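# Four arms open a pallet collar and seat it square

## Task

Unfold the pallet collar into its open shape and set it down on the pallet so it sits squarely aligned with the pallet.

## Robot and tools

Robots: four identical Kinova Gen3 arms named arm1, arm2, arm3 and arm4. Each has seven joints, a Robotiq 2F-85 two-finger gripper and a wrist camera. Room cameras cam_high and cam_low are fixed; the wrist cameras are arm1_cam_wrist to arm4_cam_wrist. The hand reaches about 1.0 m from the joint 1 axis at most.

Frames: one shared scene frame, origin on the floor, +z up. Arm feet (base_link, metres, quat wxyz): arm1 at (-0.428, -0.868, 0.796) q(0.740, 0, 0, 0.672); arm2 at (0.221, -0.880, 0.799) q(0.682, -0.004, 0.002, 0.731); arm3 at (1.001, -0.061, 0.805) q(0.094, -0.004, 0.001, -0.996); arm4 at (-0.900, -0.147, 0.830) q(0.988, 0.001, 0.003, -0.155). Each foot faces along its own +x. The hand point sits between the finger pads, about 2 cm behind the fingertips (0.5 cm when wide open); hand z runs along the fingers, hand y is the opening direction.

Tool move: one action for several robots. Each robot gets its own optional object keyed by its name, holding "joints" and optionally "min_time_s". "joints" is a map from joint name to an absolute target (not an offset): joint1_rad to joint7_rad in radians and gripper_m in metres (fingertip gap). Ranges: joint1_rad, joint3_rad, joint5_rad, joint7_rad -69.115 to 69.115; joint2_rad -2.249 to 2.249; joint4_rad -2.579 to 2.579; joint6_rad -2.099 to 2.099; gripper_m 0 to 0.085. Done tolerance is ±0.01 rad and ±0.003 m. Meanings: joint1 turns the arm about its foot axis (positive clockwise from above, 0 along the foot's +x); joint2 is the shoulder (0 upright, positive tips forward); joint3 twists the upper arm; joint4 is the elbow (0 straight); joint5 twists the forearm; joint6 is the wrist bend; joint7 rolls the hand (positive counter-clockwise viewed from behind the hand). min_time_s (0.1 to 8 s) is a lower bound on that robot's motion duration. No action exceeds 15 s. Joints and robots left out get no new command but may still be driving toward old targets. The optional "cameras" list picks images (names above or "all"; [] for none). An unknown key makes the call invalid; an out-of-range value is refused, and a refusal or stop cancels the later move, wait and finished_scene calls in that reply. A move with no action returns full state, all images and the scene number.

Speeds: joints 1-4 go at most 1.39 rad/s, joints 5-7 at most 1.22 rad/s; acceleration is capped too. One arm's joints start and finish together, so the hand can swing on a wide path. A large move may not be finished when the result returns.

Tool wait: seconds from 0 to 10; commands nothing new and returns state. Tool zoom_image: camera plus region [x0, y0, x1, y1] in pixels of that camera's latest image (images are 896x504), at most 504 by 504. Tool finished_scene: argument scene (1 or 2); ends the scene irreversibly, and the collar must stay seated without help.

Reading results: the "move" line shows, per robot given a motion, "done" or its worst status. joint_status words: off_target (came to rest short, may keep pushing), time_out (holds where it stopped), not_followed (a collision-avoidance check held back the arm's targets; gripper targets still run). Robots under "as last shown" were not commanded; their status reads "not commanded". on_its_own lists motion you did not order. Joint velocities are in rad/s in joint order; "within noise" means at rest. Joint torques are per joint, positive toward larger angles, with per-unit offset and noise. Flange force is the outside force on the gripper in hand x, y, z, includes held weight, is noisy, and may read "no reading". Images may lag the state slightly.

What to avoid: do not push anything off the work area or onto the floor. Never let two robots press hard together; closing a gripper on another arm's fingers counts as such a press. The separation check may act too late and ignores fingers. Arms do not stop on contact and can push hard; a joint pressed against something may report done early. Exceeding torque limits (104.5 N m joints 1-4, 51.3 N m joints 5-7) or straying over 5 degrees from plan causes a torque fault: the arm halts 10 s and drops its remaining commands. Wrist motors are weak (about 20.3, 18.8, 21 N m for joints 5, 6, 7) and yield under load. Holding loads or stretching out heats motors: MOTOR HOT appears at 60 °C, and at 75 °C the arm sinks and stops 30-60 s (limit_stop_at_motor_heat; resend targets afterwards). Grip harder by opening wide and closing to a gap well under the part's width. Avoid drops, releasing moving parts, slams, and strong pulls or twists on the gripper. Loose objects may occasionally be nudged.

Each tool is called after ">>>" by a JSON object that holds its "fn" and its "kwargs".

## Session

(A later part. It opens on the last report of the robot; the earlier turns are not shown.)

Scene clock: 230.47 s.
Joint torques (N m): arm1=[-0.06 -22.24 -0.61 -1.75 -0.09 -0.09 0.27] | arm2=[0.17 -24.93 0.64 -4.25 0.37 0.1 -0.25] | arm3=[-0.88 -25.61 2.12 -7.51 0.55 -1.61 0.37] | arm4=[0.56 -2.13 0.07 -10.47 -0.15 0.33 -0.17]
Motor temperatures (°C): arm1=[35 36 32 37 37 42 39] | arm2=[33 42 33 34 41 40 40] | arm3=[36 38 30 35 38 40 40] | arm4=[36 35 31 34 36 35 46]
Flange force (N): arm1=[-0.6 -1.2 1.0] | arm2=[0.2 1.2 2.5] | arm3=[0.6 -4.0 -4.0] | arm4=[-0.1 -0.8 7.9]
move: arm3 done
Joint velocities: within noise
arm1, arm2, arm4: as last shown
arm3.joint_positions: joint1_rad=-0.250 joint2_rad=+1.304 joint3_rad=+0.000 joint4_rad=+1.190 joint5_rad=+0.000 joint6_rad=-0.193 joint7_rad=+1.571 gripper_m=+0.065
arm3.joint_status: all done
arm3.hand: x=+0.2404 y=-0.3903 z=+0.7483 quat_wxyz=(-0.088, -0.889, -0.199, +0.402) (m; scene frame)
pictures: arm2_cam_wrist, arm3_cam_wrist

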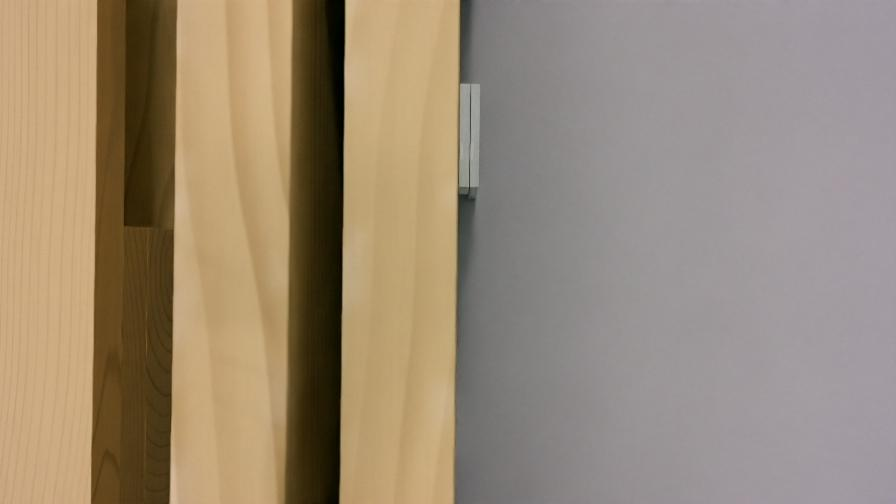

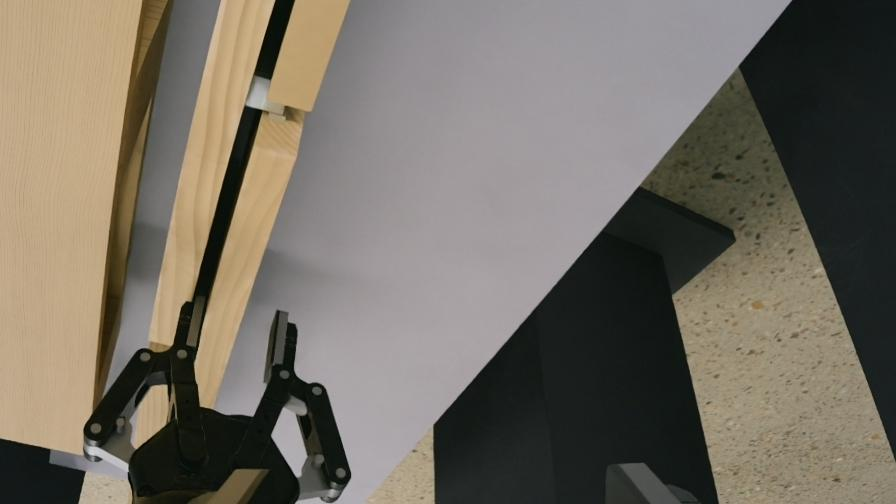

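>>> {"fn": "move", "kwargs": {"arm3": {"joints": {"joint1_rad": -0.3899, "joint2_rad": 1.1816, "joint4_rad": 1.5519, "joint6_rad": 0.4081, "joint7_rad": 1.0833}, "min_time_s": 2}, "arm1": {"joints": {"joint1_rad": -0.2851, "joint2_rad": 1.5161, "joint4_rad": 1.3543, "joint6_rad": 0.2713, "joint7_rad": 3.0105}, "min_time_s": 1.5}, "cameras": ["arm3_cam_wrist", "arm1_cam_wrist"]}}

Scene clock: 240.40 s.
Joint torques (N m): arm1=[0.12 -23.68 -0.14 -2.97 0 -0.5 0.31] | arm2=[0.14 -24.88 0.71 -4.27 0.37 0.11 -0.27] | arm3=[-0.79 -20.77 2.06 -3.75 0.61 0.34 0.41] | arm4=[0.58 -2.12 0.03 -10.47 -0.15 0.32 -0.18]
Motor temperatures (°C): arm1=[35 36 32 37 37 42 39] | arm2=[33 42 33 34 41 40 40] | arm3=[36 39 30 35 38 40 40] | arm4=[36 35 31 34 36 35 46]
Flange force (N): arm1=[-0.9 -0.1 1.6] | arm2=[0.4 1.3 2.3] | arm3=[1.9 -2.4 -2.8] | arm4=[-0.1 -1.0 7.8]
move: arm1 done; arm3 done
Joint velocities: within noise
arm1.joint_positions: joint1_rad=-0.285 joint2_rad=+1.516 joint3_rad=+0.000 joint4_rad=+1.354 joint5_rad=+0.000 joint6_rad=+0.271 joint7_rad=+3.011 gripper_m=+0.065
arm1.joint_status: all done
arm1.hand: x=-0.4983 y=-0.3676 z=+0.4891 quat_wxyz=(+0.000, +1.000, +0.029, +0.000) (m; scene frame)
arm2, arm4: as last shown
arm3.joint_positions: joint1_rad=-0.390 joint2_rad=+1.182 joint3_rad=+0.000 joint4_rad=+1.552 joint5_rad=+0.000 joint6_rad=+0.408 joint7_rad=+1.083 gripper_m=+0.065
arm3.joint_status: all done
arm3.hand: x=+0.5556 y=-0.3213 z=+0.6525 quat_wxyz=(+0.001, -0.999, -0.046, +0.004) (m; scene frame)
pictures: arm1_cam_wrist, arm3_cam_wrist

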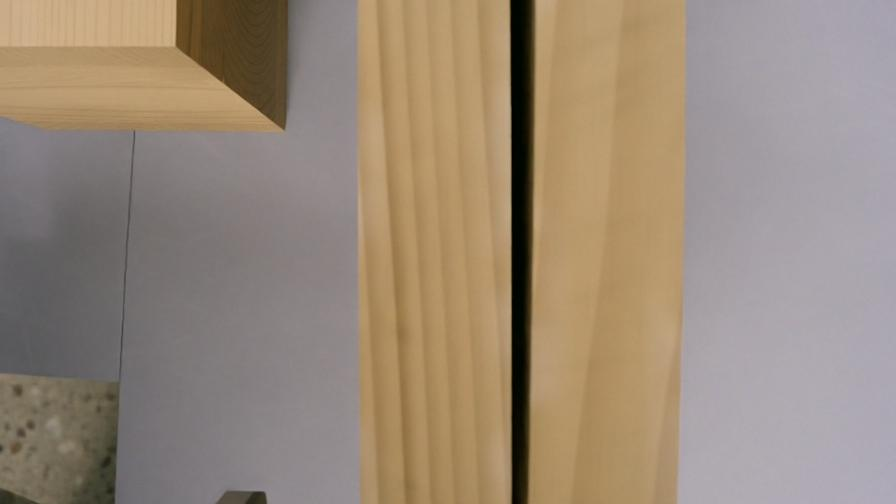

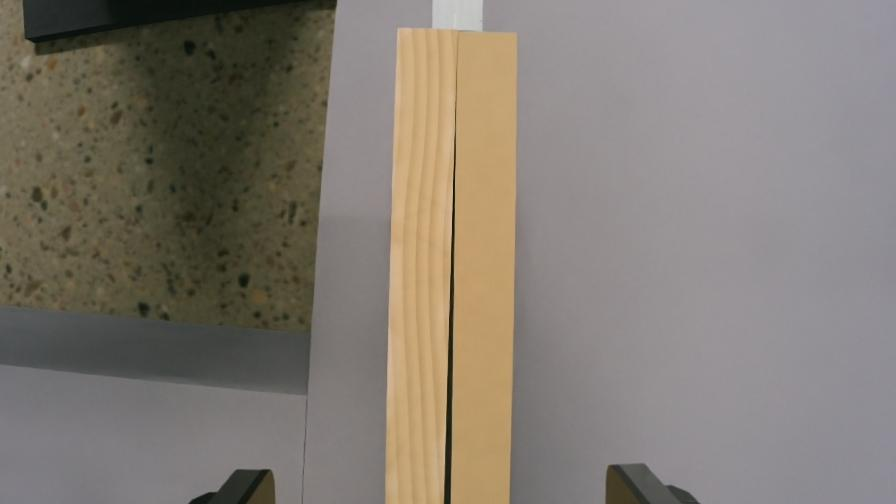

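>>> {"fn": "move", "kwargs": {"arm3": {"joints": {"joint1_rad": -0.3899, "joint2_rad": 1.5369, "joint4_rad": 1.3365, "joint6_rad": 0.2682, "joint7_rad": 1.0833}, "min_time_s": 2}, "cameras": ["arm3_cam_wrist"]}}

Scene clock: 243.37 s.
Joint torques (N m): arm1=[0.21 -23.56 -0.19 -2.89 -0.01 -0.52 0.3] | arm2=[0.2 -24.92 0.66 -4.24 0.38 0.11 -0.24] | arm3=[-0.11 -20.35 2.91 -2.11 0.71 0.61 0.43] | arm4=[0.6 -2.13 0.07 -10.52 -0.16 0.32 -0.17]
Motor temperatures (°C): arm1=[35 36 32 37 37 42 39] | arm2=[33 42 33 34 41 40 40] | arm3=[36 39 30 35 38 40 40] | arm4=[36 35 31 34 36 35 46]
Flange force (N): arm1=[-1.1 -0.3 1.5] | arm2=[0.2 1.2 2.5] | arm3=[2.0 -0.8 -4.4] | arm4=[-0.1 -0.9 8.1]
move: arm3 done
Joint velocities: within noise
arm1, arm2, arm4: as last shown
arm3.joint_positions: joint1_rad=-0.390 joint2_rad=+1.537 joint3_rad=+0.000 joint4_rad=+1.337 joint5_rad=+0.000 joint6_rad=+0.268 joint7_rad=+1.083 gripper_m=+0.065
arm3.joint_status: all done
arm3.hand: x=+0.5628 y=-0.3156 z=+0.4925 quat_wxyz=(+0.001, -0.999, -0.046, +0.004) (m; scene frame)
pictures: arm3_cam_wrist

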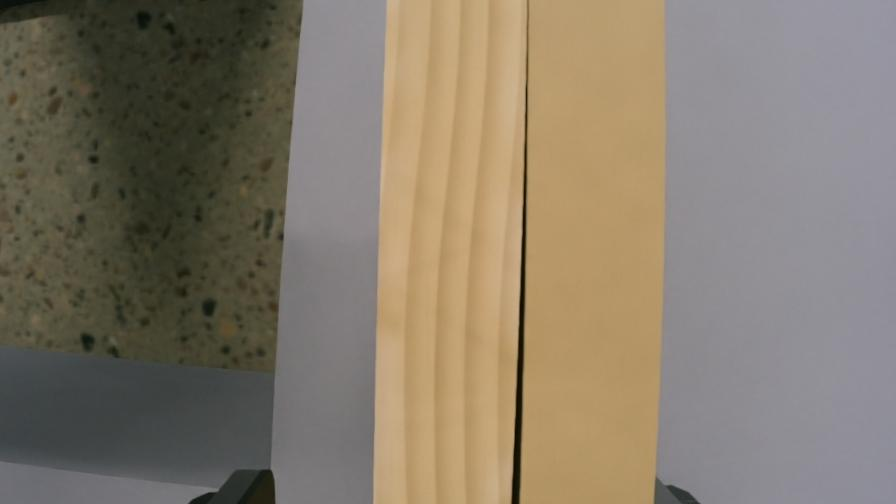

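>>> {"fn": "move", "kwargs": {"arm2": {"joints": {"joint2_rad": 1.4538, "joint4_rad": 1.2520, "joint6_rad": 0.4358}, "min_time_s": 0.8}}}

>>> {"fn": "move", "kwargs": {"arm2": {"joints": {"gripper_m": 0.030}}, "cameras": ["arm2_cam_wrist", "arm1_cam_wrist", "arm3_cam_wrist"]}}

Scene clock: 245.37 s.
Joint torques (N m): arm1=[0.24 -23.65 -0.17 -2.98 0.03 -0.48 0.33] | arm2=[0.04 -24.16 0.49 -4.3 0.34 -0.03 -0.25] | arm3=[-0.33 -20.5 2.64 -2.15 0.67 0.57 0.42] | arm4=[0.59 -2.15 0.12 -10.46 -0.18 0.31 -0.17]
Motor temperatures (°C): arm1=[35 36 32 37 37 42 39] | arm2=[33 42 33 34 41 40 40] | arm3=[36 39 30 35 38 40 40] | arm4=[36 35 31 34 36 35 46]
Flange force (N): arm1=[-1.2 0.1 1.5] | arm2=[0.7 1.7 0.5] | arm3=[1.7 -1.2 -4.1] | arm4=[-0.2 -0.7 7.8]
move: arm2 done
Joint velocities: within noise
arm1, arm3: as last shown
arm2.joint_positions: joint1_rad=-0.411 joint2_rad=+1.454 joint3_rad=+0.000 joint4_rad=+1.252 joint5_rad=+0.000 joint6_rad=+0.436 joint7_rad=+2.729 gripper_m=+0.039
arm2.joint_status: all done
arm2.hand: x=-0.0098 y=-0.3821 z=+0.5319 quat_wxyz=(+0.004, +0.999, +0.034, +0.002) (m; scene frame)
arm3.hand: x=+0.5628 y=-0.3155 z=+0.4925 quat_wxyz=(+0.001, -0.999, -0.046, +0.004) (m; scene frame)
arm4.joint_positions: joint1_rad=-0.484 joint2_rad=-0.358 joint3_rad=-0.055 joint4_rad=+1.573 joint5_rad=-0.060 joint6_rad=+2.007 joint7_rad=+1.671 gripper_m=+0.085
arm4.joint_status: not commanded
arm4.hand: x=-0.7779 y=-0.1252 z=+1.3078 quat_wxyz=(+0.044, +0.173, -0.984, -0.017) (m; scene frame)
pictures: none

Scene clock: 245.97 s.
Joint torques (N m): arm1=[0.18 -23.42 -0.25 -2.75 -0.07 -0.39 0.29] | arm2=[-2.25 -18.61 -2.15 -2.74 -0.12 0.27 -0.13] | arm3=[0.54 -20.45 3.76 -2.18 0.78 0.59 0.34] | arm4=[0.57 -2.11 0.05 -10.5 -0.14 0.31 -0.15]
Motor temperatures (°C): arm1=[35 36 32 37 37 42 39] | arm2=[33 42 33 34 41 40 40] | arm3=[36 39 30 35 38 40 40] | arm4=[36 35 31 34 36 35 46]
Flange force (N): arm1=[-1.0 -0.4 1.5] | arm2=[4.3 0.2 -9.0] | arm3=[2.6 0.1 -4.3] | arm4=[0.0 -0.8 7.9]
move: arm2 done
Joint velocities: within noise
arm1, arm3, arm4: as last shown
arm2.joint_positions: joint1_rad=-0.411 joint2_rad=+1.454 joint3_rad=+0.000 joint4_rad=+1.252 joint5_rad=+0.000 joint6_rad=+0.436 joint7_rad=+2.729 gripper_m=+0.030
arm2.joint_status: all done
arm2.hand: x=-0.0097 y=-0.3821 z=+0.5319 quat_wxyz=(+0.004, +0.999, +0.034, +0.002) (m; scene frame)
pictures: arm1_cam_wrist, arm2_cam_wrist, arm3_cam_wrist

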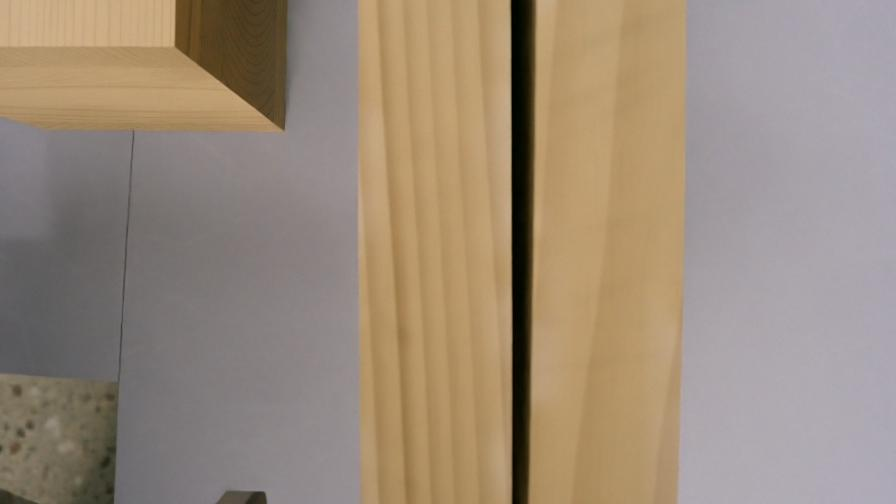

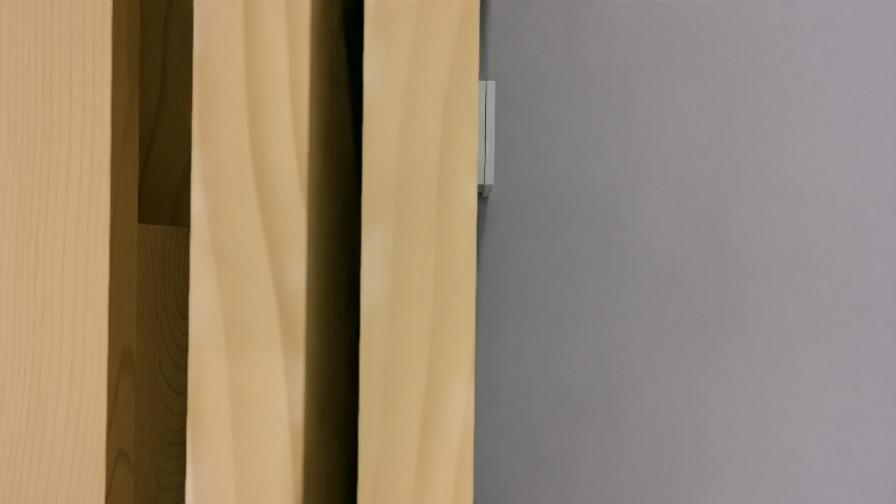

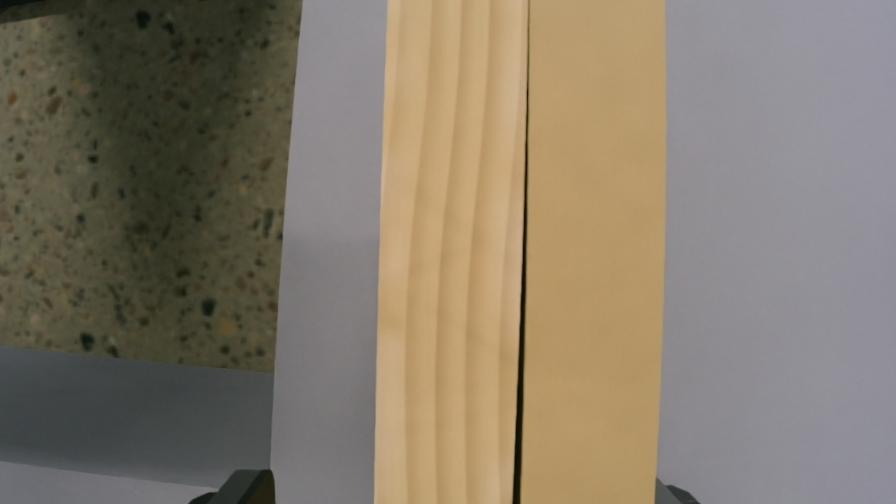

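>>> {"fn": "move", "kwargs": {"arm2": {"joints": {"joint2_rad": 1.4470, "joint4_rad": 1.2576, "joint6_rad": 0.4370}, "min_time_s": 0.8}}}

>>> {"fn": "move", "kwargs": {"arm2": {"joints": {"gripper_m": 0.024}}, "cameras": ["arm2_cam_wrist", "arm1_cam_wrist", "arm3_cam_wrist"]}}

Scene clock: 248.57 s.
Joint torques (N m): arm1=[-0.03 -23 -0.51 -2.33 -0.06 -0.2 0.25] | arm2=[0.11 -24.85 0.61 -4.2 0.37 0.15 -0.25] | arm3=[-0.12 -20.81 2.9 -2.44 0.69 0.48 0.33] | arm4=[0.55 -2.14 0.07 -10.48 -0.15 0.33 -0.18]
Motor temperatures (°C): arm1=[35 36 32 37 37 42 39] | arm2=[33 42 33 34 41 40 40] | arm3=[36 39 30 35 38 40 40] | arm4=[36 35 31 34 36 35 46]
Flange force (N): arm1=[-0.6 -1.2 1.4] | arm2=[0.3 1.2 2.4] | arm3=[2.4 -1.2 -4.1] | arm4=[-0.1 -0.9 7.9]
move: arm2 done
Joint velocities: within noise
arm1, arm3, arm4: as last shown
arm2.joint_positions: joint1_rad=-0.411 joint2_rad=+1.447 joint3_rad=+0.000 joint4_rad=+1.258 joint5_rad=+0.000 joint6_rad=+0.437 joint7_rad=+2.729 gripper_m=+0.030
arm2.joint_status: all done
arm2.hand: x=-0.0098 y=-0.3821 z=+0.5349 quat_wxyz=(+0.004, +0.999, +0.034, +0.002) (m; scene frame)
pictures: none

Scene clock: 249.13 s.
Joint torques (N m): arm1=[0.53 -23.99 0.34 -4.18 0.1 -1.24 0.33] | arm2=[-1.63 -20.49 -1.49 -0.39 -0.05 2.08 -0.2] | arm3=[1.11 -20.4 4.33 -2.15 0.89 0.58 0.37] | arm4=[0.62 -2.13 0.09 -10.46 -0.16 0.32 -0.18]
Motor temperatures (°C): arm1=[35 36 32 37 37 42 39] | arm2=[33 42 33 34 41 40 40] | arm3=[36 39 30 35 38 40 40] | arm4=[36 35 31 34 36 35 46]
Flange force (N): arm1=[-1.6 2.2 -0.4] | arm2=[1.1 -5.3 0.4] | arm3=[3.1 1.3 -4.4] | arm4=[-0.1 -0.8 7.8]
move: arm2 done
Joint velocities: within noise
arm1, arm3, arm4: as last shown
arm2.joint_positions: joint1_rad=-0.411 joint2_rad=+1.447 joint3_rad=+0.000 joint4_rad=+1.258 joint5_rad=+0.000 joint6_rad=+0.437 joint7_rad=+2.729 gripper_m=+0.024
arm2.joint_status: all done
arm2.hand: x=-0.0098 y=-0.3820 z=+0.5350 quat_wxyz=(+0.004, +0.999, +0.034, +0.002) (m; scene frame)
arm3.hand: x=+0.5629 y=-0.3156 z=+0.4925 quat_wxyz=(+0.001, -0.999, -0.046, +0.004) (m; scene frame)
pictures: arm1_cam_wrist, arm2_cam_wrist, arm3_cam_wrist

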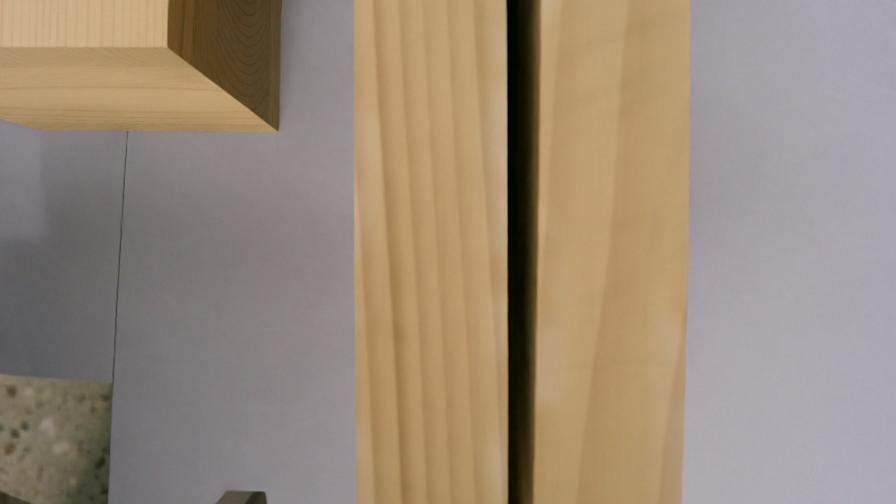

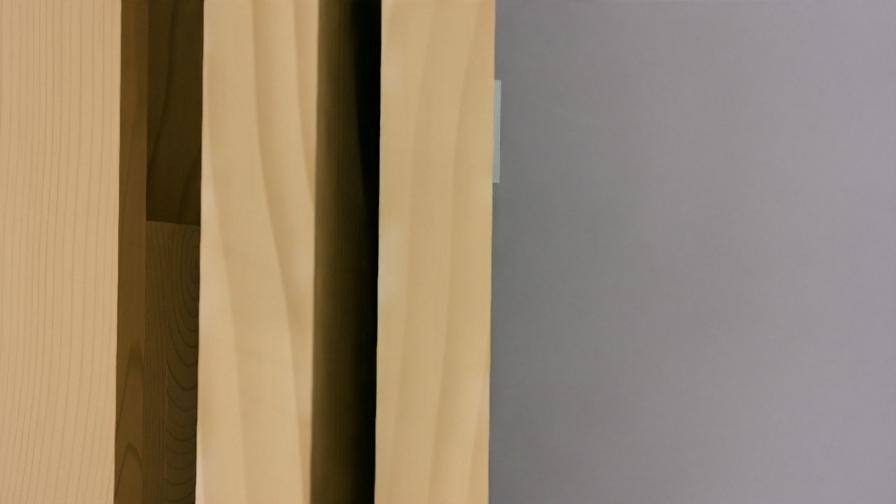

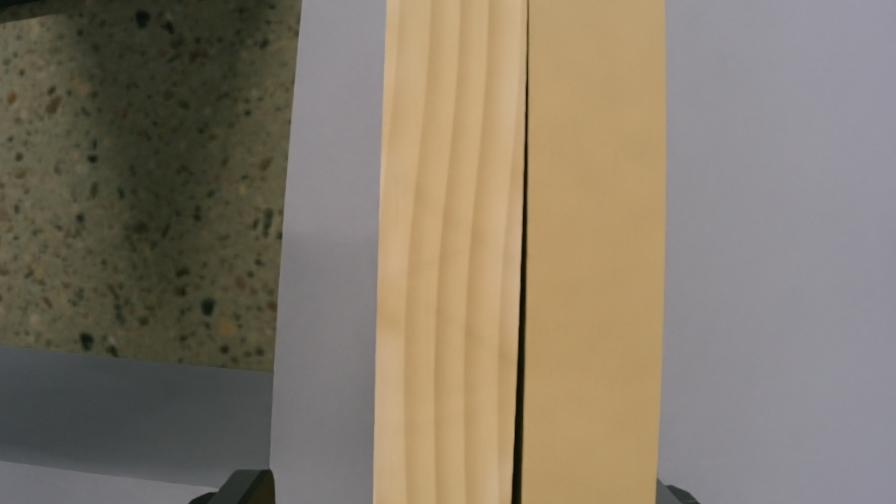

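>>> {"fn": "move", "kwargs": {"arm2": {"joints": {"gripper_m": 0.019}}, "cameras": ["arm2_cam_wrist", "arm1_cam_wrist"]}}

Scene clock: 250.30 s.
Joint torques (N m): arm1=[0.76 -24.4 0.58 -4.34 0.15 -1.32 0.36] | arm2=[-2.1 -18.32 -1.99 0.1 -0.06 2.08 -0.13] | arm3=[0.78 -20.72 4.01 -2.32 0.84 0.51 0.37] | arm4=[0.6 -2.14 0.07 -10.49 -0.16 0.32 -0.18]
Motor temperatures (°C): arm1=[35 36 32 37 37 42 39] | arm2=[33 42 33 34 41 40 40] | arm3=[36 39 30 35 38 40 40] | arm4=[36 35 31 34 36 35 46]
Flange force (N): arm1=[-2.1 2.3 0.1] | arm2=[1.8 -5.5 -3.6] | arm3=[3.0 0.6 -4.0] | arm4=[-0.1 -0.9 7.9]
move: arm2 done
Joint velocities: within noise
arm1, arm3, arm4: as last shown
arm2.joint_positions: joint1_rad=-0.411 joint2_rad=+1.447 joint3_rad=+0.000 joint4_rad=+1.258 joint5_rad=+0.000 joint6_rad=+0.437 joint7_rad=+2.729 gripper_m=+0.019
arm2.joint_status: all done
arm2.hand: x=-0.0098 y=-0.3821 z=+0.5349 quat_wxyz=(+0.004, +0.999, +0.034, +0.002) (m; scene frame)
pictures: arm1_cam_wrist, arm2_cam_wrist

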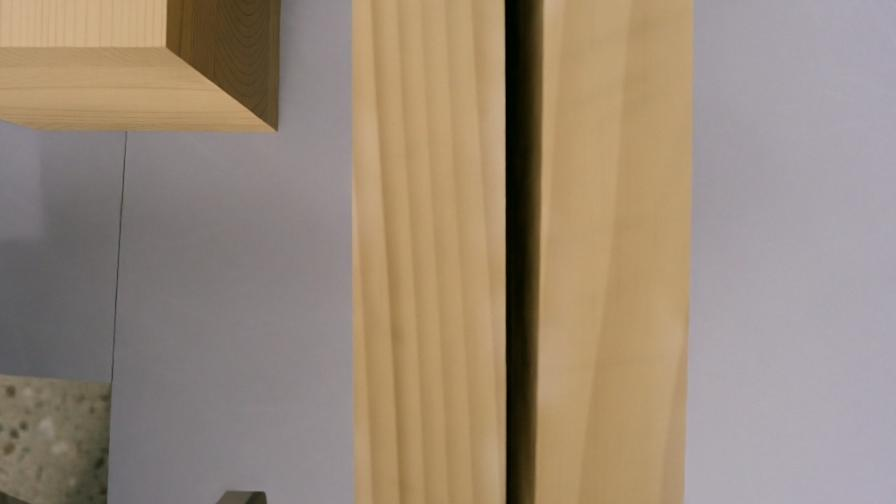

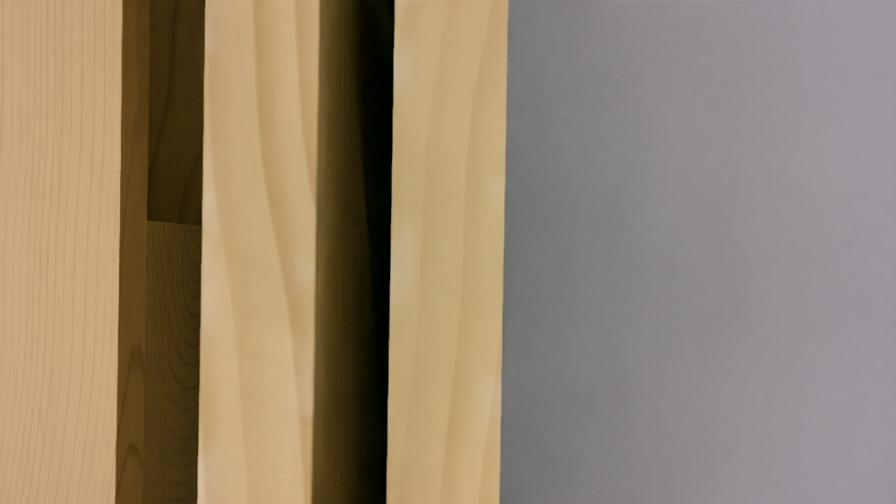

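>>> {"fn": "move", "kwargs": {"arm2": {"joints": {"gripper_m": 0.010}}}}

Scene clock: 251.33 s.
Joint torques (N m): arm1=[0.36 -24.22 0.15 -3.79 0.07 -1.02 0.28] | arm2=[-2.34 -16.22 -2.26 -0.2 -0.11 1.54 -0.12] | arm3=[0.44 -20.9 3.59 -2.48 0.76 0.43 0.35] | arm4=[0.59 -2.12 0.08 -10.44 -0.15 0.28 -0.18]
Motor temperatures (°C): arm1=[35 36 32 37 37 42 39] | arm2=[33 42 33 34 41 40 40] | arm3=[36 39 30 35 38 40 40] | arm4=[36 35 31 34 36 35 46]
Flange force (N): arm1=[-1.3 1.1 1.0] | arm2=[2.8 -4.0 -9.2] | arm3=[2.9 -0.2 -3.9] | arm4=[-0.1 -0.8 7.6]
move: arm2 off_target
Joint velocities: within noise
arm1, arm3, arm4: as last shown
arm2.joint_positions: joint1_rad=-0.411 joint2_rad=+1.447 joint3_rad=+0.000 joint4_rad=+1.258 joint5_rad=+0.000 joint6_rad=+0.437 joint7_rad=+2.729 gripper_m=+0.017
arm2.joint_status: gripper_m off_target (ended at +0.017, target +0.010)
arm2.hand: x=-0.0098 y=-0.3821 z=+0.5349 quat_wxyz=(+0.004, +0.999, +0.034, +0.002) (m; scene frame)
arm3.hand: x=+0.5628 y=-0.3155 z=+0.4925 quat_wxyz=(+0.001, -0.999, -0.046, +0.004) (m; scene frame)
pictures: none

>>> {"fn": "move", "kwargs": {"arm2": {"joints": {"joint1_rad": -0.4222, "joint2_rad": 1.4330, "joint4_rad": 1.3176, "joint6_rad": 0.3909, "joint7_rad": 2.6948}, "min_time_s": 2}, "cameras": ["arm1_cam_wrist", "arm2_cam_wrist", "arm3_cam_wrist"]}}

Scene clock: 255.60 s.
Joint torques (N m): arm1=[-0.35 -24.66 -0.84 -5.4 -0.1 -1.93 0.3] | arm2=[-1.75 -16.3 -1.76 2.56 0.06 3.24 -0.12] | arm3=[1.16 -20.59 4.52 -2.31 0.81 0.49 0.33] | arm4=[0.59 -2.14 0.09 -10.48 -0.16 0.3 -0.17]
Motor temperatures (°C): arm1=[35 36 32 37 37 42 39] | arm2=[33 42 33 34 41 40 40] | arm3=[36 39 30 35 38 40 40] | arm4=[36 35 31 34 36 35 46]
Flange force (N): arm1=[0.3 4.0 -1.6] | arm2=[-0.3 -8.5 -3.1] | arm3=[3.3 1.1 -4.3] | arm4=[-0.1 -0.8 7.8]
move: arm2 done
Joint velocities: within noise
arm1.joint_positions: joint1_rad=-0.285 joint2_rad=+1.516 joint3_rad=+0.000 joint4_rad=+1.354 joint5_rad=+0.000 joint6_rad=+0.271 joint7_rad=+3.011 gripper_m=+0.065
arm1.joint_status: not commanded
arm1.hand: x=-0.4983 y=-0.3676 z=+0.4891 quat_wxyz=(+0.000, +1.000, +0.029, +0.000) (m; scene frame)
arm2.joint_positions: joint1_rad=-0.422 joint2_rad=+1.433 joint3_rad=+0.000 joint4_rad=+1.318 joint5_rad=+0.000 joint6_rad=+0.391 joint7_rad=+2.695 gripper_m=+0.017
arm2.joint_status: all done
arm2.hand: x=-0.0088 y=-0.3970 z=+0.5351 quat_wxyz=(+0.004, +1.000, +0.022, +0.002) (m; scene frame)
arm3, arm4: as last shown
pictures: arm1_cam_wrist, arm2_cam_wrist, arm3_cam_wrist

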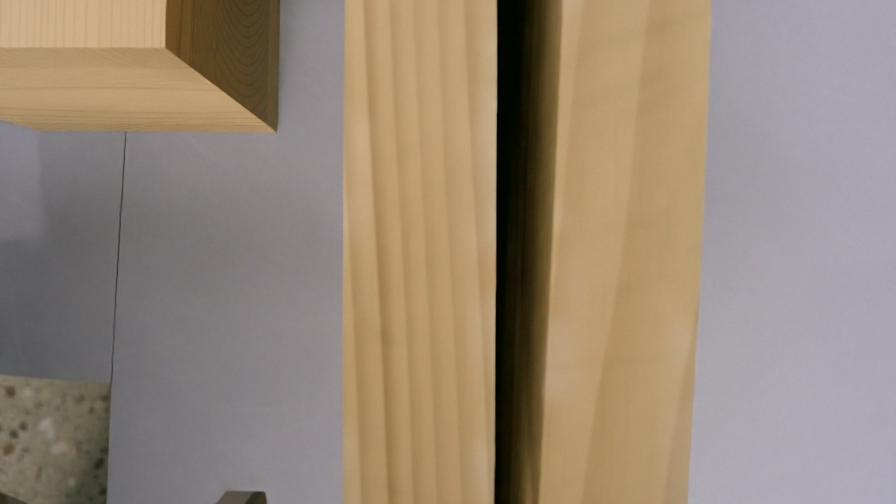

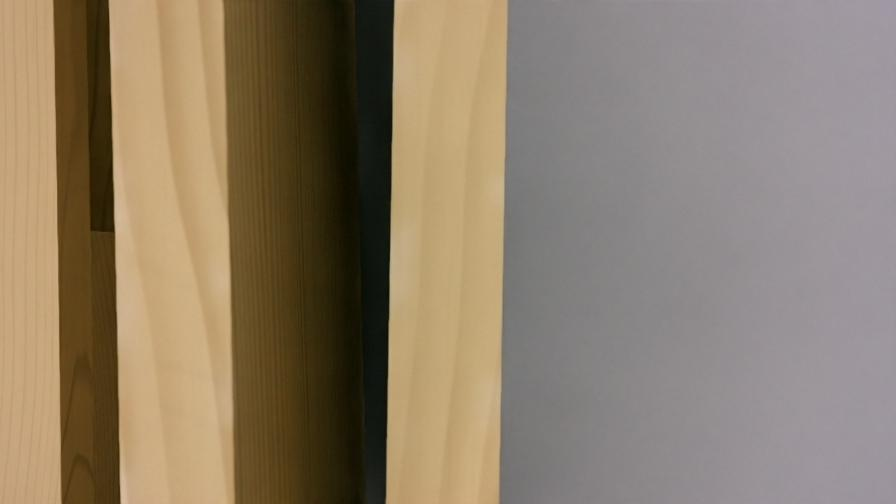

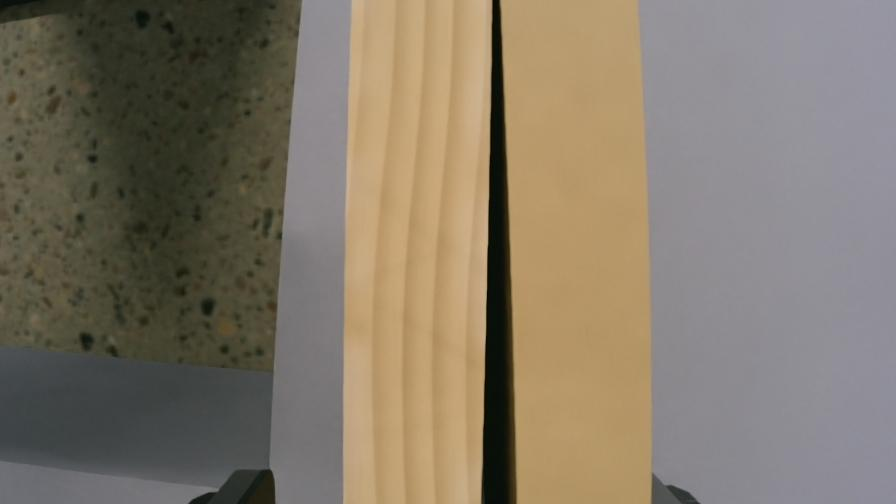

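>>> {"fn": "move", "kwargs": {"arm1": {"joints": {"gripper_m": 0.085}}, "arm3": {"joints": {"gripper_m": 0.085}}}}

>>> {"fn": "move", "kwargs": {"arm1": {"joints": {"joint2_rad": 1.1313, "joint4_rad": 1.6051, "joint6_rad": 0.4052}, "min_time_s": 2}, "arm3": {"joints": {"joint2_rad": 1.1743, "joint4_rad": 1.5823, "joint6_rad": 0.3850}, "min_time_s": 2}, "cameras": ["arm1_cam_wrist", "arm2_cam_wrist", "arm3_cam_wrist", "cam_low"]}}

Scene clock: 259.50 s.
Joint torques (N m): arm1=[-0.1 -22.59 -0.55 -2.19 -0.05 -0.09 0.25] | arm2=[0 -16.06 0.28 -0.88 0.43 0.97 -0.12] | arm3=[-0.88 -21.08 2.08 -2.56 0.57 0.42 0.41] | arm4=[0.62 -2.11 0.08 -10.51 -0.15 0.32 -0.16]
Motor temperatures (°C): arm1=[35 36 32 37 37 42 39] | arm2=[33 42 33 34 41 40 40] | arm3=[36 39 30 35 38 40 40] | arm4=[36 35 31 34 36 35 46]
Flange force (N): arm1=[-0.5 -1.1 0.8] | arm2=[-0.4 -0.4 -10.9] | arm3=[1.8 -2.5 -3.7] | arm4=[-0.1 -0.7 8.0]
move: arm1 done; arm3 done
Joint velocities: within noise
arm1.joint_positions: joint1_rad=-0.285 joint2_rad=+1.516 joint3_rad=+0.000 joint4_rad=+1.354 joint5_rad=+0.000 joint6_rad=+0.271 joint7_rad=+3.011 gripper_m=+0.085
arm1.joint_status: all done
arm1.hand: x=-0.4983 y=-0.3676 z=+0.4892 quat_wxyz=(+0.000, +1.000, +0.029, +0.000) (m; scene frame)
arm2, arm4: as last shown
arm3.joint_positions: joint1_rad=-0.390 joint2_rad=+1.537 joint3_rad=+0.000 joint4_rad=+1.337 joint5_rad=+0.000 joint6_rad=+0.268 joint7_rad=+1.083 gripper_m=+0.085
arm3.joint_status: all done
arm3.hand: x=+0.5628 y=-0.3155 z=+0.4925 quat_wxyz=(+0.001, -0.999, -0.046, +0.004) (m; scene frame)
pictures: none

Scene clock: 261.87 s.
Joint torques (N m): arm1=[0.05 -22.03 -0.64 -3.31 -0.1 -0.12 0.25] | arm2=[-0.06 -16.44 0.24 -0.96 0.48 0.99 -0.11] | arm3=[-0.84 -20.53 2.14 -3.49 0.58 0.35 0.39] | arm4=[0.56 -2.13 0.12 -10.49 -0.16 0.31 -0.18]
Motor temperatures (°C): arm1=[35 36 32 37 37 42 39] | arm2=[33 42 33 34 41 40 40] | arm3=[36 39 30 35 38 40 40] | arm4=[36 35 31 34 36 35 46]
Flange force (N): arm1=[-0.9 -1.4 0.8] | arm2=[-0.3 -0.4 -10.1] | arm3=[1.5 -2.5 -2.7] | arm4=[-0.1 -0.7 7.9]
move: arm1 done; arm3 done
Joint velocities: within noise
arm1.joint_positions: joint1_rad=-0.285 joint2_rad=+1.131 joint3_rad=+0.000 joint4_rad=+1.605 joint5_rad=+0.000 joint6_rad=+0.405 joint7_rad=+3.011 gripper_m=+0.085
arm1.joint_status: all done
arm1.hand: x=-0.4984 y=-0.3672 z=+0.6591 quat_wxyz=(+0.000, +1.000, +0.029, +0.000) (m; scene frame)
arm2: as last shown
arm2.hand: x=-0.0088 y=-0.3971 z=+0.5351 quat_wxyz=(+0.004, +1.000, +0.022, +0.002) (m; scene frame)
arm3.joint_positions: joint1_rad=-0.390 joint2_rad=+1.174 joint3_rad=+0.000 joint4_rad=+1.582 joint5_rad=+0.000 joint6_rad=+0.385 joint7_rad=+1.083 gripper_m=+0.085
arm3.joint_status: all done
arm3.hand: x=+0.5622 y=-0.3170 z=+0.6525 quat_wxyz=(+0.001, -0.999, -0.046, +0.004) (m; scene frame)
arm4.joint_positions: joint1_rad=-0.484 joint2_rad=-0.358 joint3_rad=-0.055 joint4_rad=+1.573 joint5_rad=-0.060 joint6_rad=+2.007 joint7_rad=+1.671 gripper_m=+0.085
arm4.joint_status: not commanded
arm4.hand: x=-0.7779 y=-0.1252 z=+1.3078 quat_wxyz=(+0.044, +0.173, -0.984, -0.017) (m; scene frame)
pictures: arm1_cam_wrist, arm2_cam_wrist, arm3_cam_wrist, cam_low

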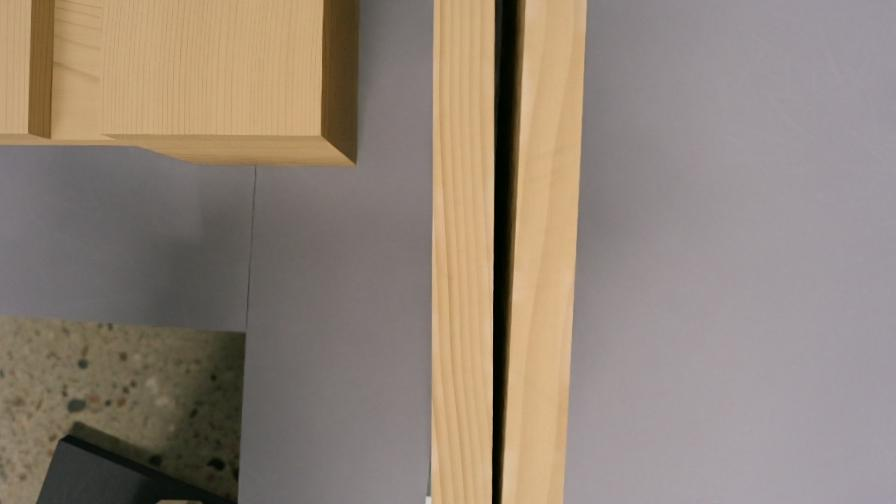

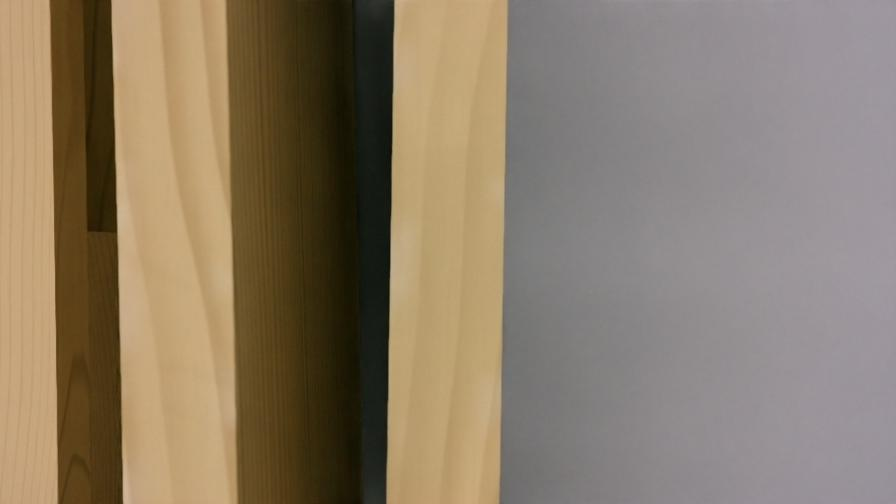

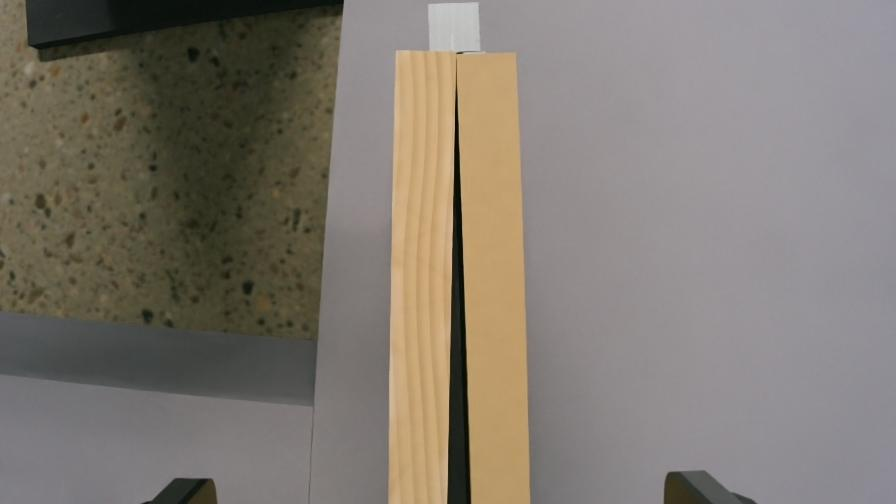

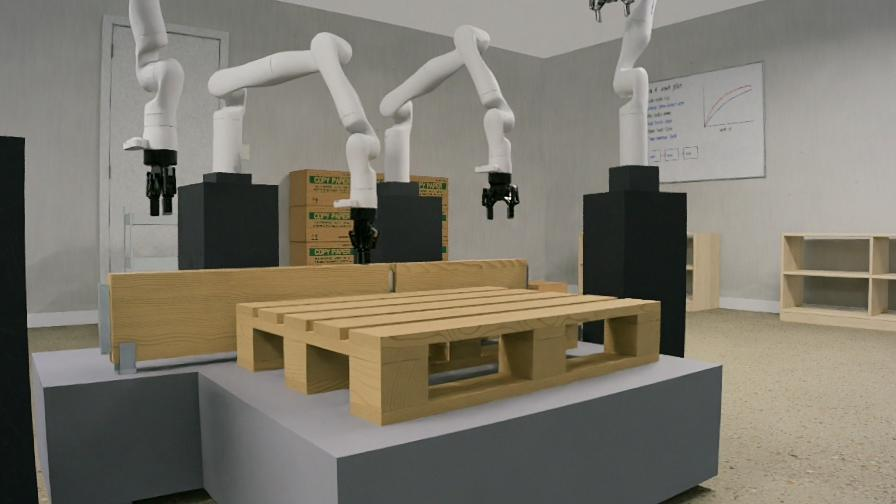

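>>> {"fn": "move", "kwargs": {"arm2": {"joints": {"gripper_m": 0.034}}}}

>>> {"fn": "move", "kwargs": {"arm2": {"joints": {"joint2_rad": 1.4749, "joint4_rad": 1.2815, "joint6_rad": 0.3852}, "min_time_s": 1.5}, "cameras": ["arm2_cam_wrist"]}}

Scene clock: 264.50 s.
Joint torques (N m): arm1=[-0.08 -22.02 -0.66 -3.34 -0.11 -0.1 0.28] | arm2=[0.15 -24.52 0.66 -3.89 0.4 0.1 -0.27] | arm3=[-0.84 -20.54 2.07 -3.54 0.57 0.44 0.36] | arm4=[0.58 -2.15 0.06 -10.51 -0.16 0.3 -0.18]
Motor temperatures (°C): arm1=[35 36 32 37 37 42 39] | arm2=[33 42 33 34 41 40 40] | arm3=[36 39 30 35 38 40 40] | arm4=[36 35 31 34 36 35 46]
Flange force (N): arm1=[-0.6 -1.2 0.8] | arm2=[0.3 1.3 2.5] | arm3=[1.9 -2.7 -2.6] | arm4=[-0.1 -0.9 7.9]
move: arm2 done
Joint velocities: within noise
arm1, arm3, arm4: as last shown
arm2.joint_positions: joint1_rad=-0.422 joint2_rad=+1.433 joint3_rad=+0.000 joint4_rad=+1.318 joint5_rad=+0.000 joint6_rad=+0.391 joint7_rad=+2.695 gripper_m=+0.034
arm2.joint_status: all done
arm2.hand: x=-0.0088 y=-0.3971 z=+0.5351 quat_wxyz=(+0.004, +1.000, +0.022, +0.002) (m; scene frame)
pictures: none

Scene clock: 266.30 s.
Joint torques (N m): arm1=[-0.09 -22 -0.65 -3.23 -0.07 -0.09 0.25] | arm2=[0.17 -24.55 0.68 -3.85 0.36 0.11 -0.25] | arm3=[-0.82 -20.49 2.06 -3.42 0.6 0.44 0.41] | arm4=[0.56 -2.16 0.11 -10.52 -0.16 0.33 -0.16]
Motor temperatures (°C): arm1=[35 36 32 37 37 42 39] | arm2=[33 42 33 34 41 40 40] | arm3=[36 39 30 35 38 40 40] | arm4=[36 35 31 34 36 35 46]
Flange force (N): arm1=[-0.6 -1.6 0.8] | arm2=[0.3 1.4 2.4] | arm3=[1.6 -2.4 -2.6] | arm4=[-0.2 -0.7 8.0]
move: arm2 done
Joint velocities: within noise
arm1, arm3, arm4: as last shown
arm2.joint_positions: joint1_rad=-0.422 joint2_rad=+1.475 joint3_rad=+0.000 joint4_rad=+1.281 joint5_rad=+0.000 joint6_rad=+0.385 joint7_rad=+2.695 gripper_m=+0.034
arm2.joint_status: all done
arm2.hand: x=-0.0089 y=-0.3969 z=+0.5169 quat_wxyz=(+0.004, +1.000, +0.022, +0.002) (m; scene frame)
pictures: arm2_cam_wrist

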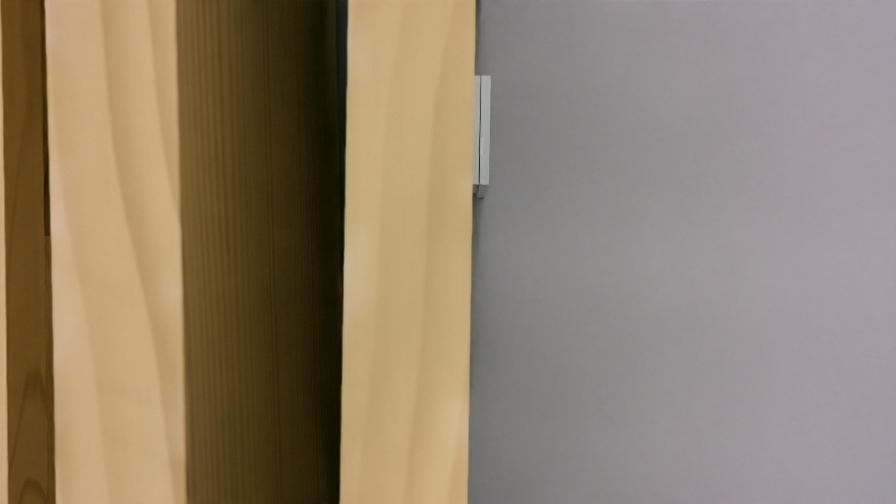

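>>> {"fn": "move", "kwargs": {"arm2": {"joints": {"joint2_rad": 1.5169, "joint4_rad": 1.2453, "joint6_rad": 0.3794}, "min_time_s": 1.5}}}

>>> {"fn": "move", "kwargs": {"arm2": {"joints": {"gripper_m": 0.005}}, "cameras": ["arm2_cam_wrist"]}}

Scene clock: 268.77 s.
Joint torques (N m): arm1=[-0.06 -22.06 -0.71 -3.27 -0.13 -0.09 0.28] | arm2=[0.01 -24.01 0.45 -3.33 0.35 0.32 -0.26] | arm3=[-0.82 -20.54 2.05 -3.41 0.57 0.37 0.41] | arm4=[0.59 -2.1 0.09 -10.45 -0.14 0.34 -0.17]
Motor temperatures (°C): arm1=[35 36 32 37 37 42 39] | arm2=[33 42 33 34 41 40 40] | arm3=[36 39 30 35 38 40 40] | arm4=[36 35 31 34 36 35 46]
Flange force (N): arm1=[-0.7 -1.5 0.9] | arm2=[0.3 0.6 2.1] | arm3=[1.4 -2.3 -2.6] | arm4=[-0.1 -0.8 7.8]
move: arm2 done
Joint velocities: within noise
arm1, arm3, arm4: as last shown
arm2.joint_positions: joint1_rad=-0.422 joint2_rad=+1.517 joint3_rad=+0.000 joint4_rad=+1.245 joint5_rad=+0.000 joint6_rad=+0.379 joint7_rad=+2.695 gripper_m=+0.034
arm2.joint_status: all done
arm2.hand: x=-0.0086 y=-0.3974 z=+0.4986 quat_wxyz=(+0.004, +1.000, +0.022, +0.002) (m; scene frame)
pictures: none

Scene clock: 269.50 s.
Joint torques (N m): arm1=[-0.07 -22 -0.56 -3.32 -0.08 -0.08 0.34] | arm2=[-0.85 -22.02 -0.45 -3.18 0.37 0.21 -0.06] | arm3=[-0.79 -20.48 1.97 -3.48 0.58 0.39 0.37] | arm4=[0.62 -2.14 0.05 -10.49 -0.15 0.33 -0.19]
Motor temperatures (°C): arm1=[35 36 32 37 37 42 39] | arm2=[33 42 33 34 41 40 40] | arm3=[36 39 30 35 38 40 40] | arm4=[36 35 31 34 36 35 46]
Flange force (N): arm1=[-0.8 -1.2 0.8] | arm2=[1.7 0.8 -2.2] | arm3=[1.7 -2.4 -2.8] | arm4=[-0.1 -1.0 7.9]
move: arm2 off_target
Joint velocities: within noise
arm1, arm3, arm4: as last shown
arm2.joint_positions: joint1_rad=-0.422 joint2_rad=+1.517 joint3_rad=+0.000 joint4_rad=+1.245 joint5_rad=+0.000 joint6_rad=+0.379 joint7_rad=+2.695 gripper_m=+0.019
arm2.joint_status: gripper_m off_target (ended at +0.019, target +0.005)
arm2.hand: x=-0.0086 y=-0.3973 z=+0.4986 quat_wxyz=(+0.004, +1.000, +0.022, +0.002) (m; scene frame)
pictures: arm2_cam_wrist

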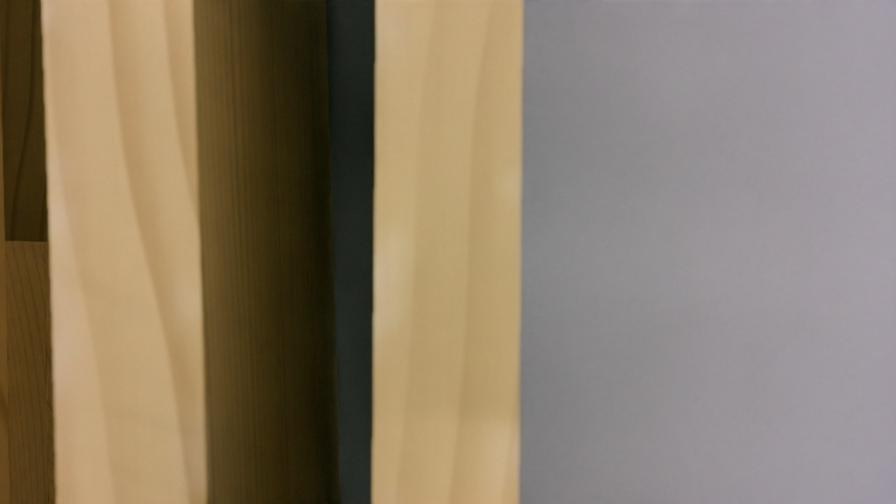

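>>> {"fn": "move", "kwargs": {"arm2": {"joints": {"joint1_rad": -0.4643, "joint2_rad": 1.4864, "joint4_rad": 1.4083, "joint6_rad": 0.2469, "joint7_rad": 2.5797}, "min_time_s": 3}, "cameras": ["arm1_cam_wrist", "arm2_cam_wrist", "arm3_cam_wrist", "cam_high"]}}

Scene clock: 275.43 s.
Joint torques (N m): arm1=[-0.03 -22.04 -0.67 -3.3 -0.09 -0.16 0.27] | arm2=[0.4 -22.14 -1.29 2.04 -1.12 3.3 -1.32] | arm3=[-0.82 -20.49 2.04 -3.5 0.58 0.39 0.38] | arm4=[0.58 -2.15 0.1 -10.47 -0.15 0.33 -0.19]
Motor temperatures (°C): arm1=[35 37 32 37 37 42 39] | arm2=[33 42 33 34 41 40 40] | arm3=[36 39 30 35 38 40 40] | arm4=[36 35 31 34 36 35 46]
Flange force (N): arm1=[-0.8 -1.5 0.7] | arm2=[-1.4 -5.3 10.0] | arm3=[1.8 -2.5 -2.8] | arm4=[-0.2 -0.8 7.9]
move: arm2 done
Joint velocities: within noise
arm1, arm3, arm4: as last shown
arm2.joint_positions: joint1_rad=-0.464 joint2_rad=+1.486 joint3_rad=+0.000 joint4_rad=+1.408 joint5_rad=+0.000 joint6_rad=+0.247 joint7_rad=+2.580 gripper_m=+0.019
arm2.joint_status: all done
arm2.hand: x=-0.0083 y=-0.4424 z=+0.4989 quat_wxyz=(+0.004, +1.000, -0.014, +0.002) (m; scene frame)
pictures: arm1_cam_wrist, arm2_cam_wrist, arm3_cam_wrist, cam_high

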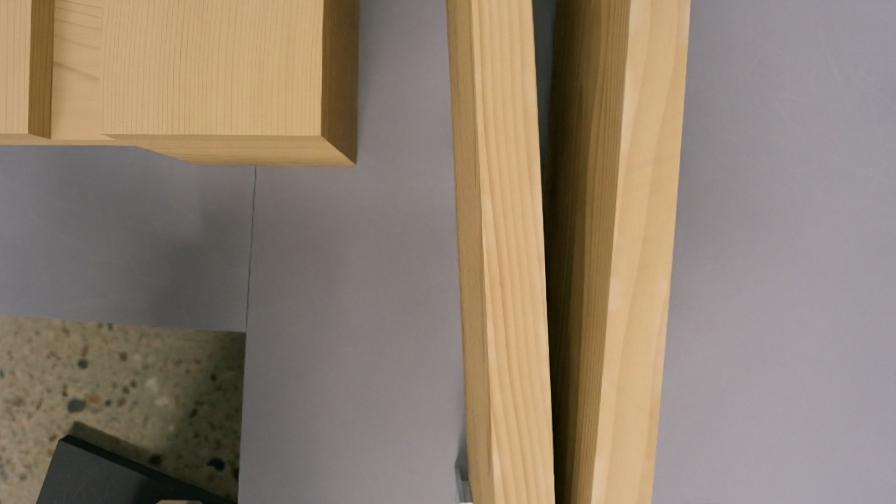

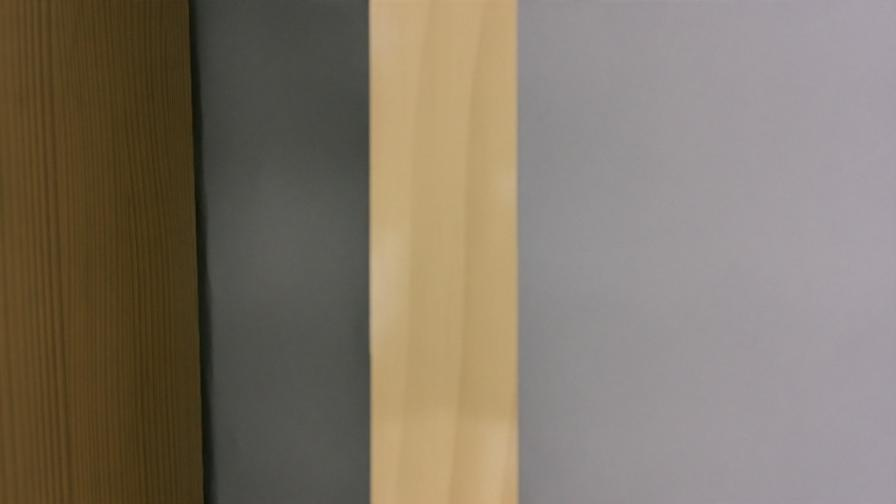

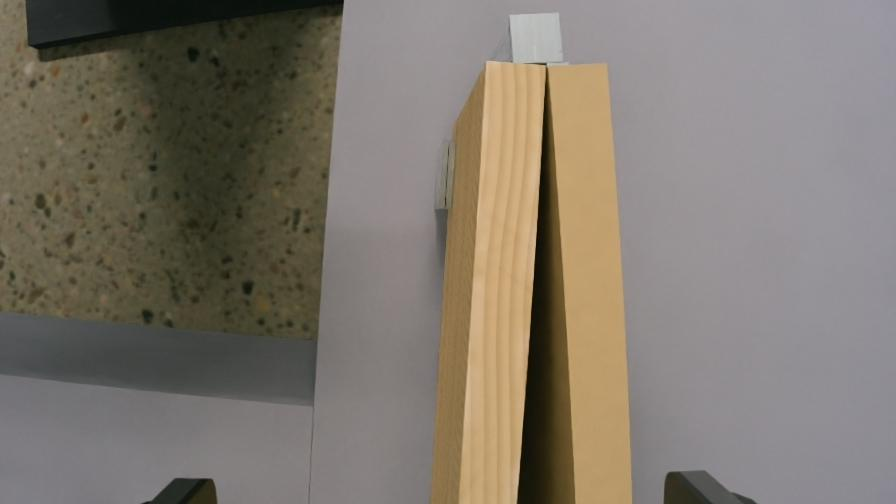

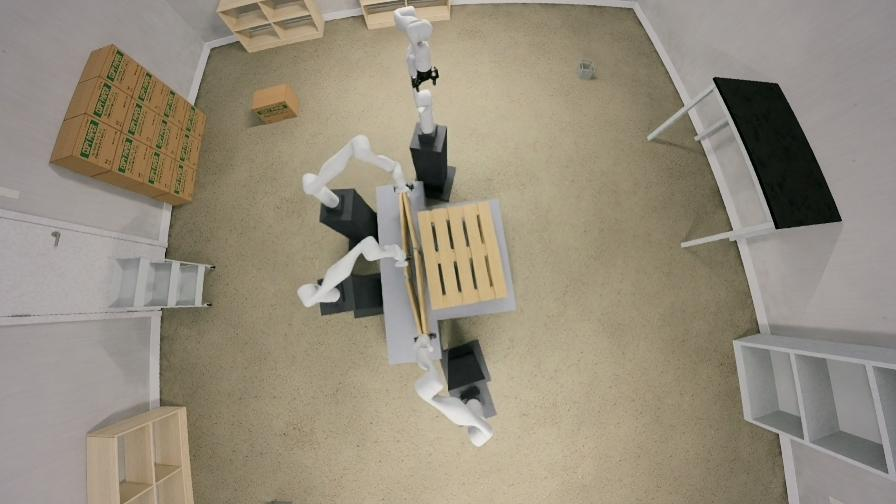

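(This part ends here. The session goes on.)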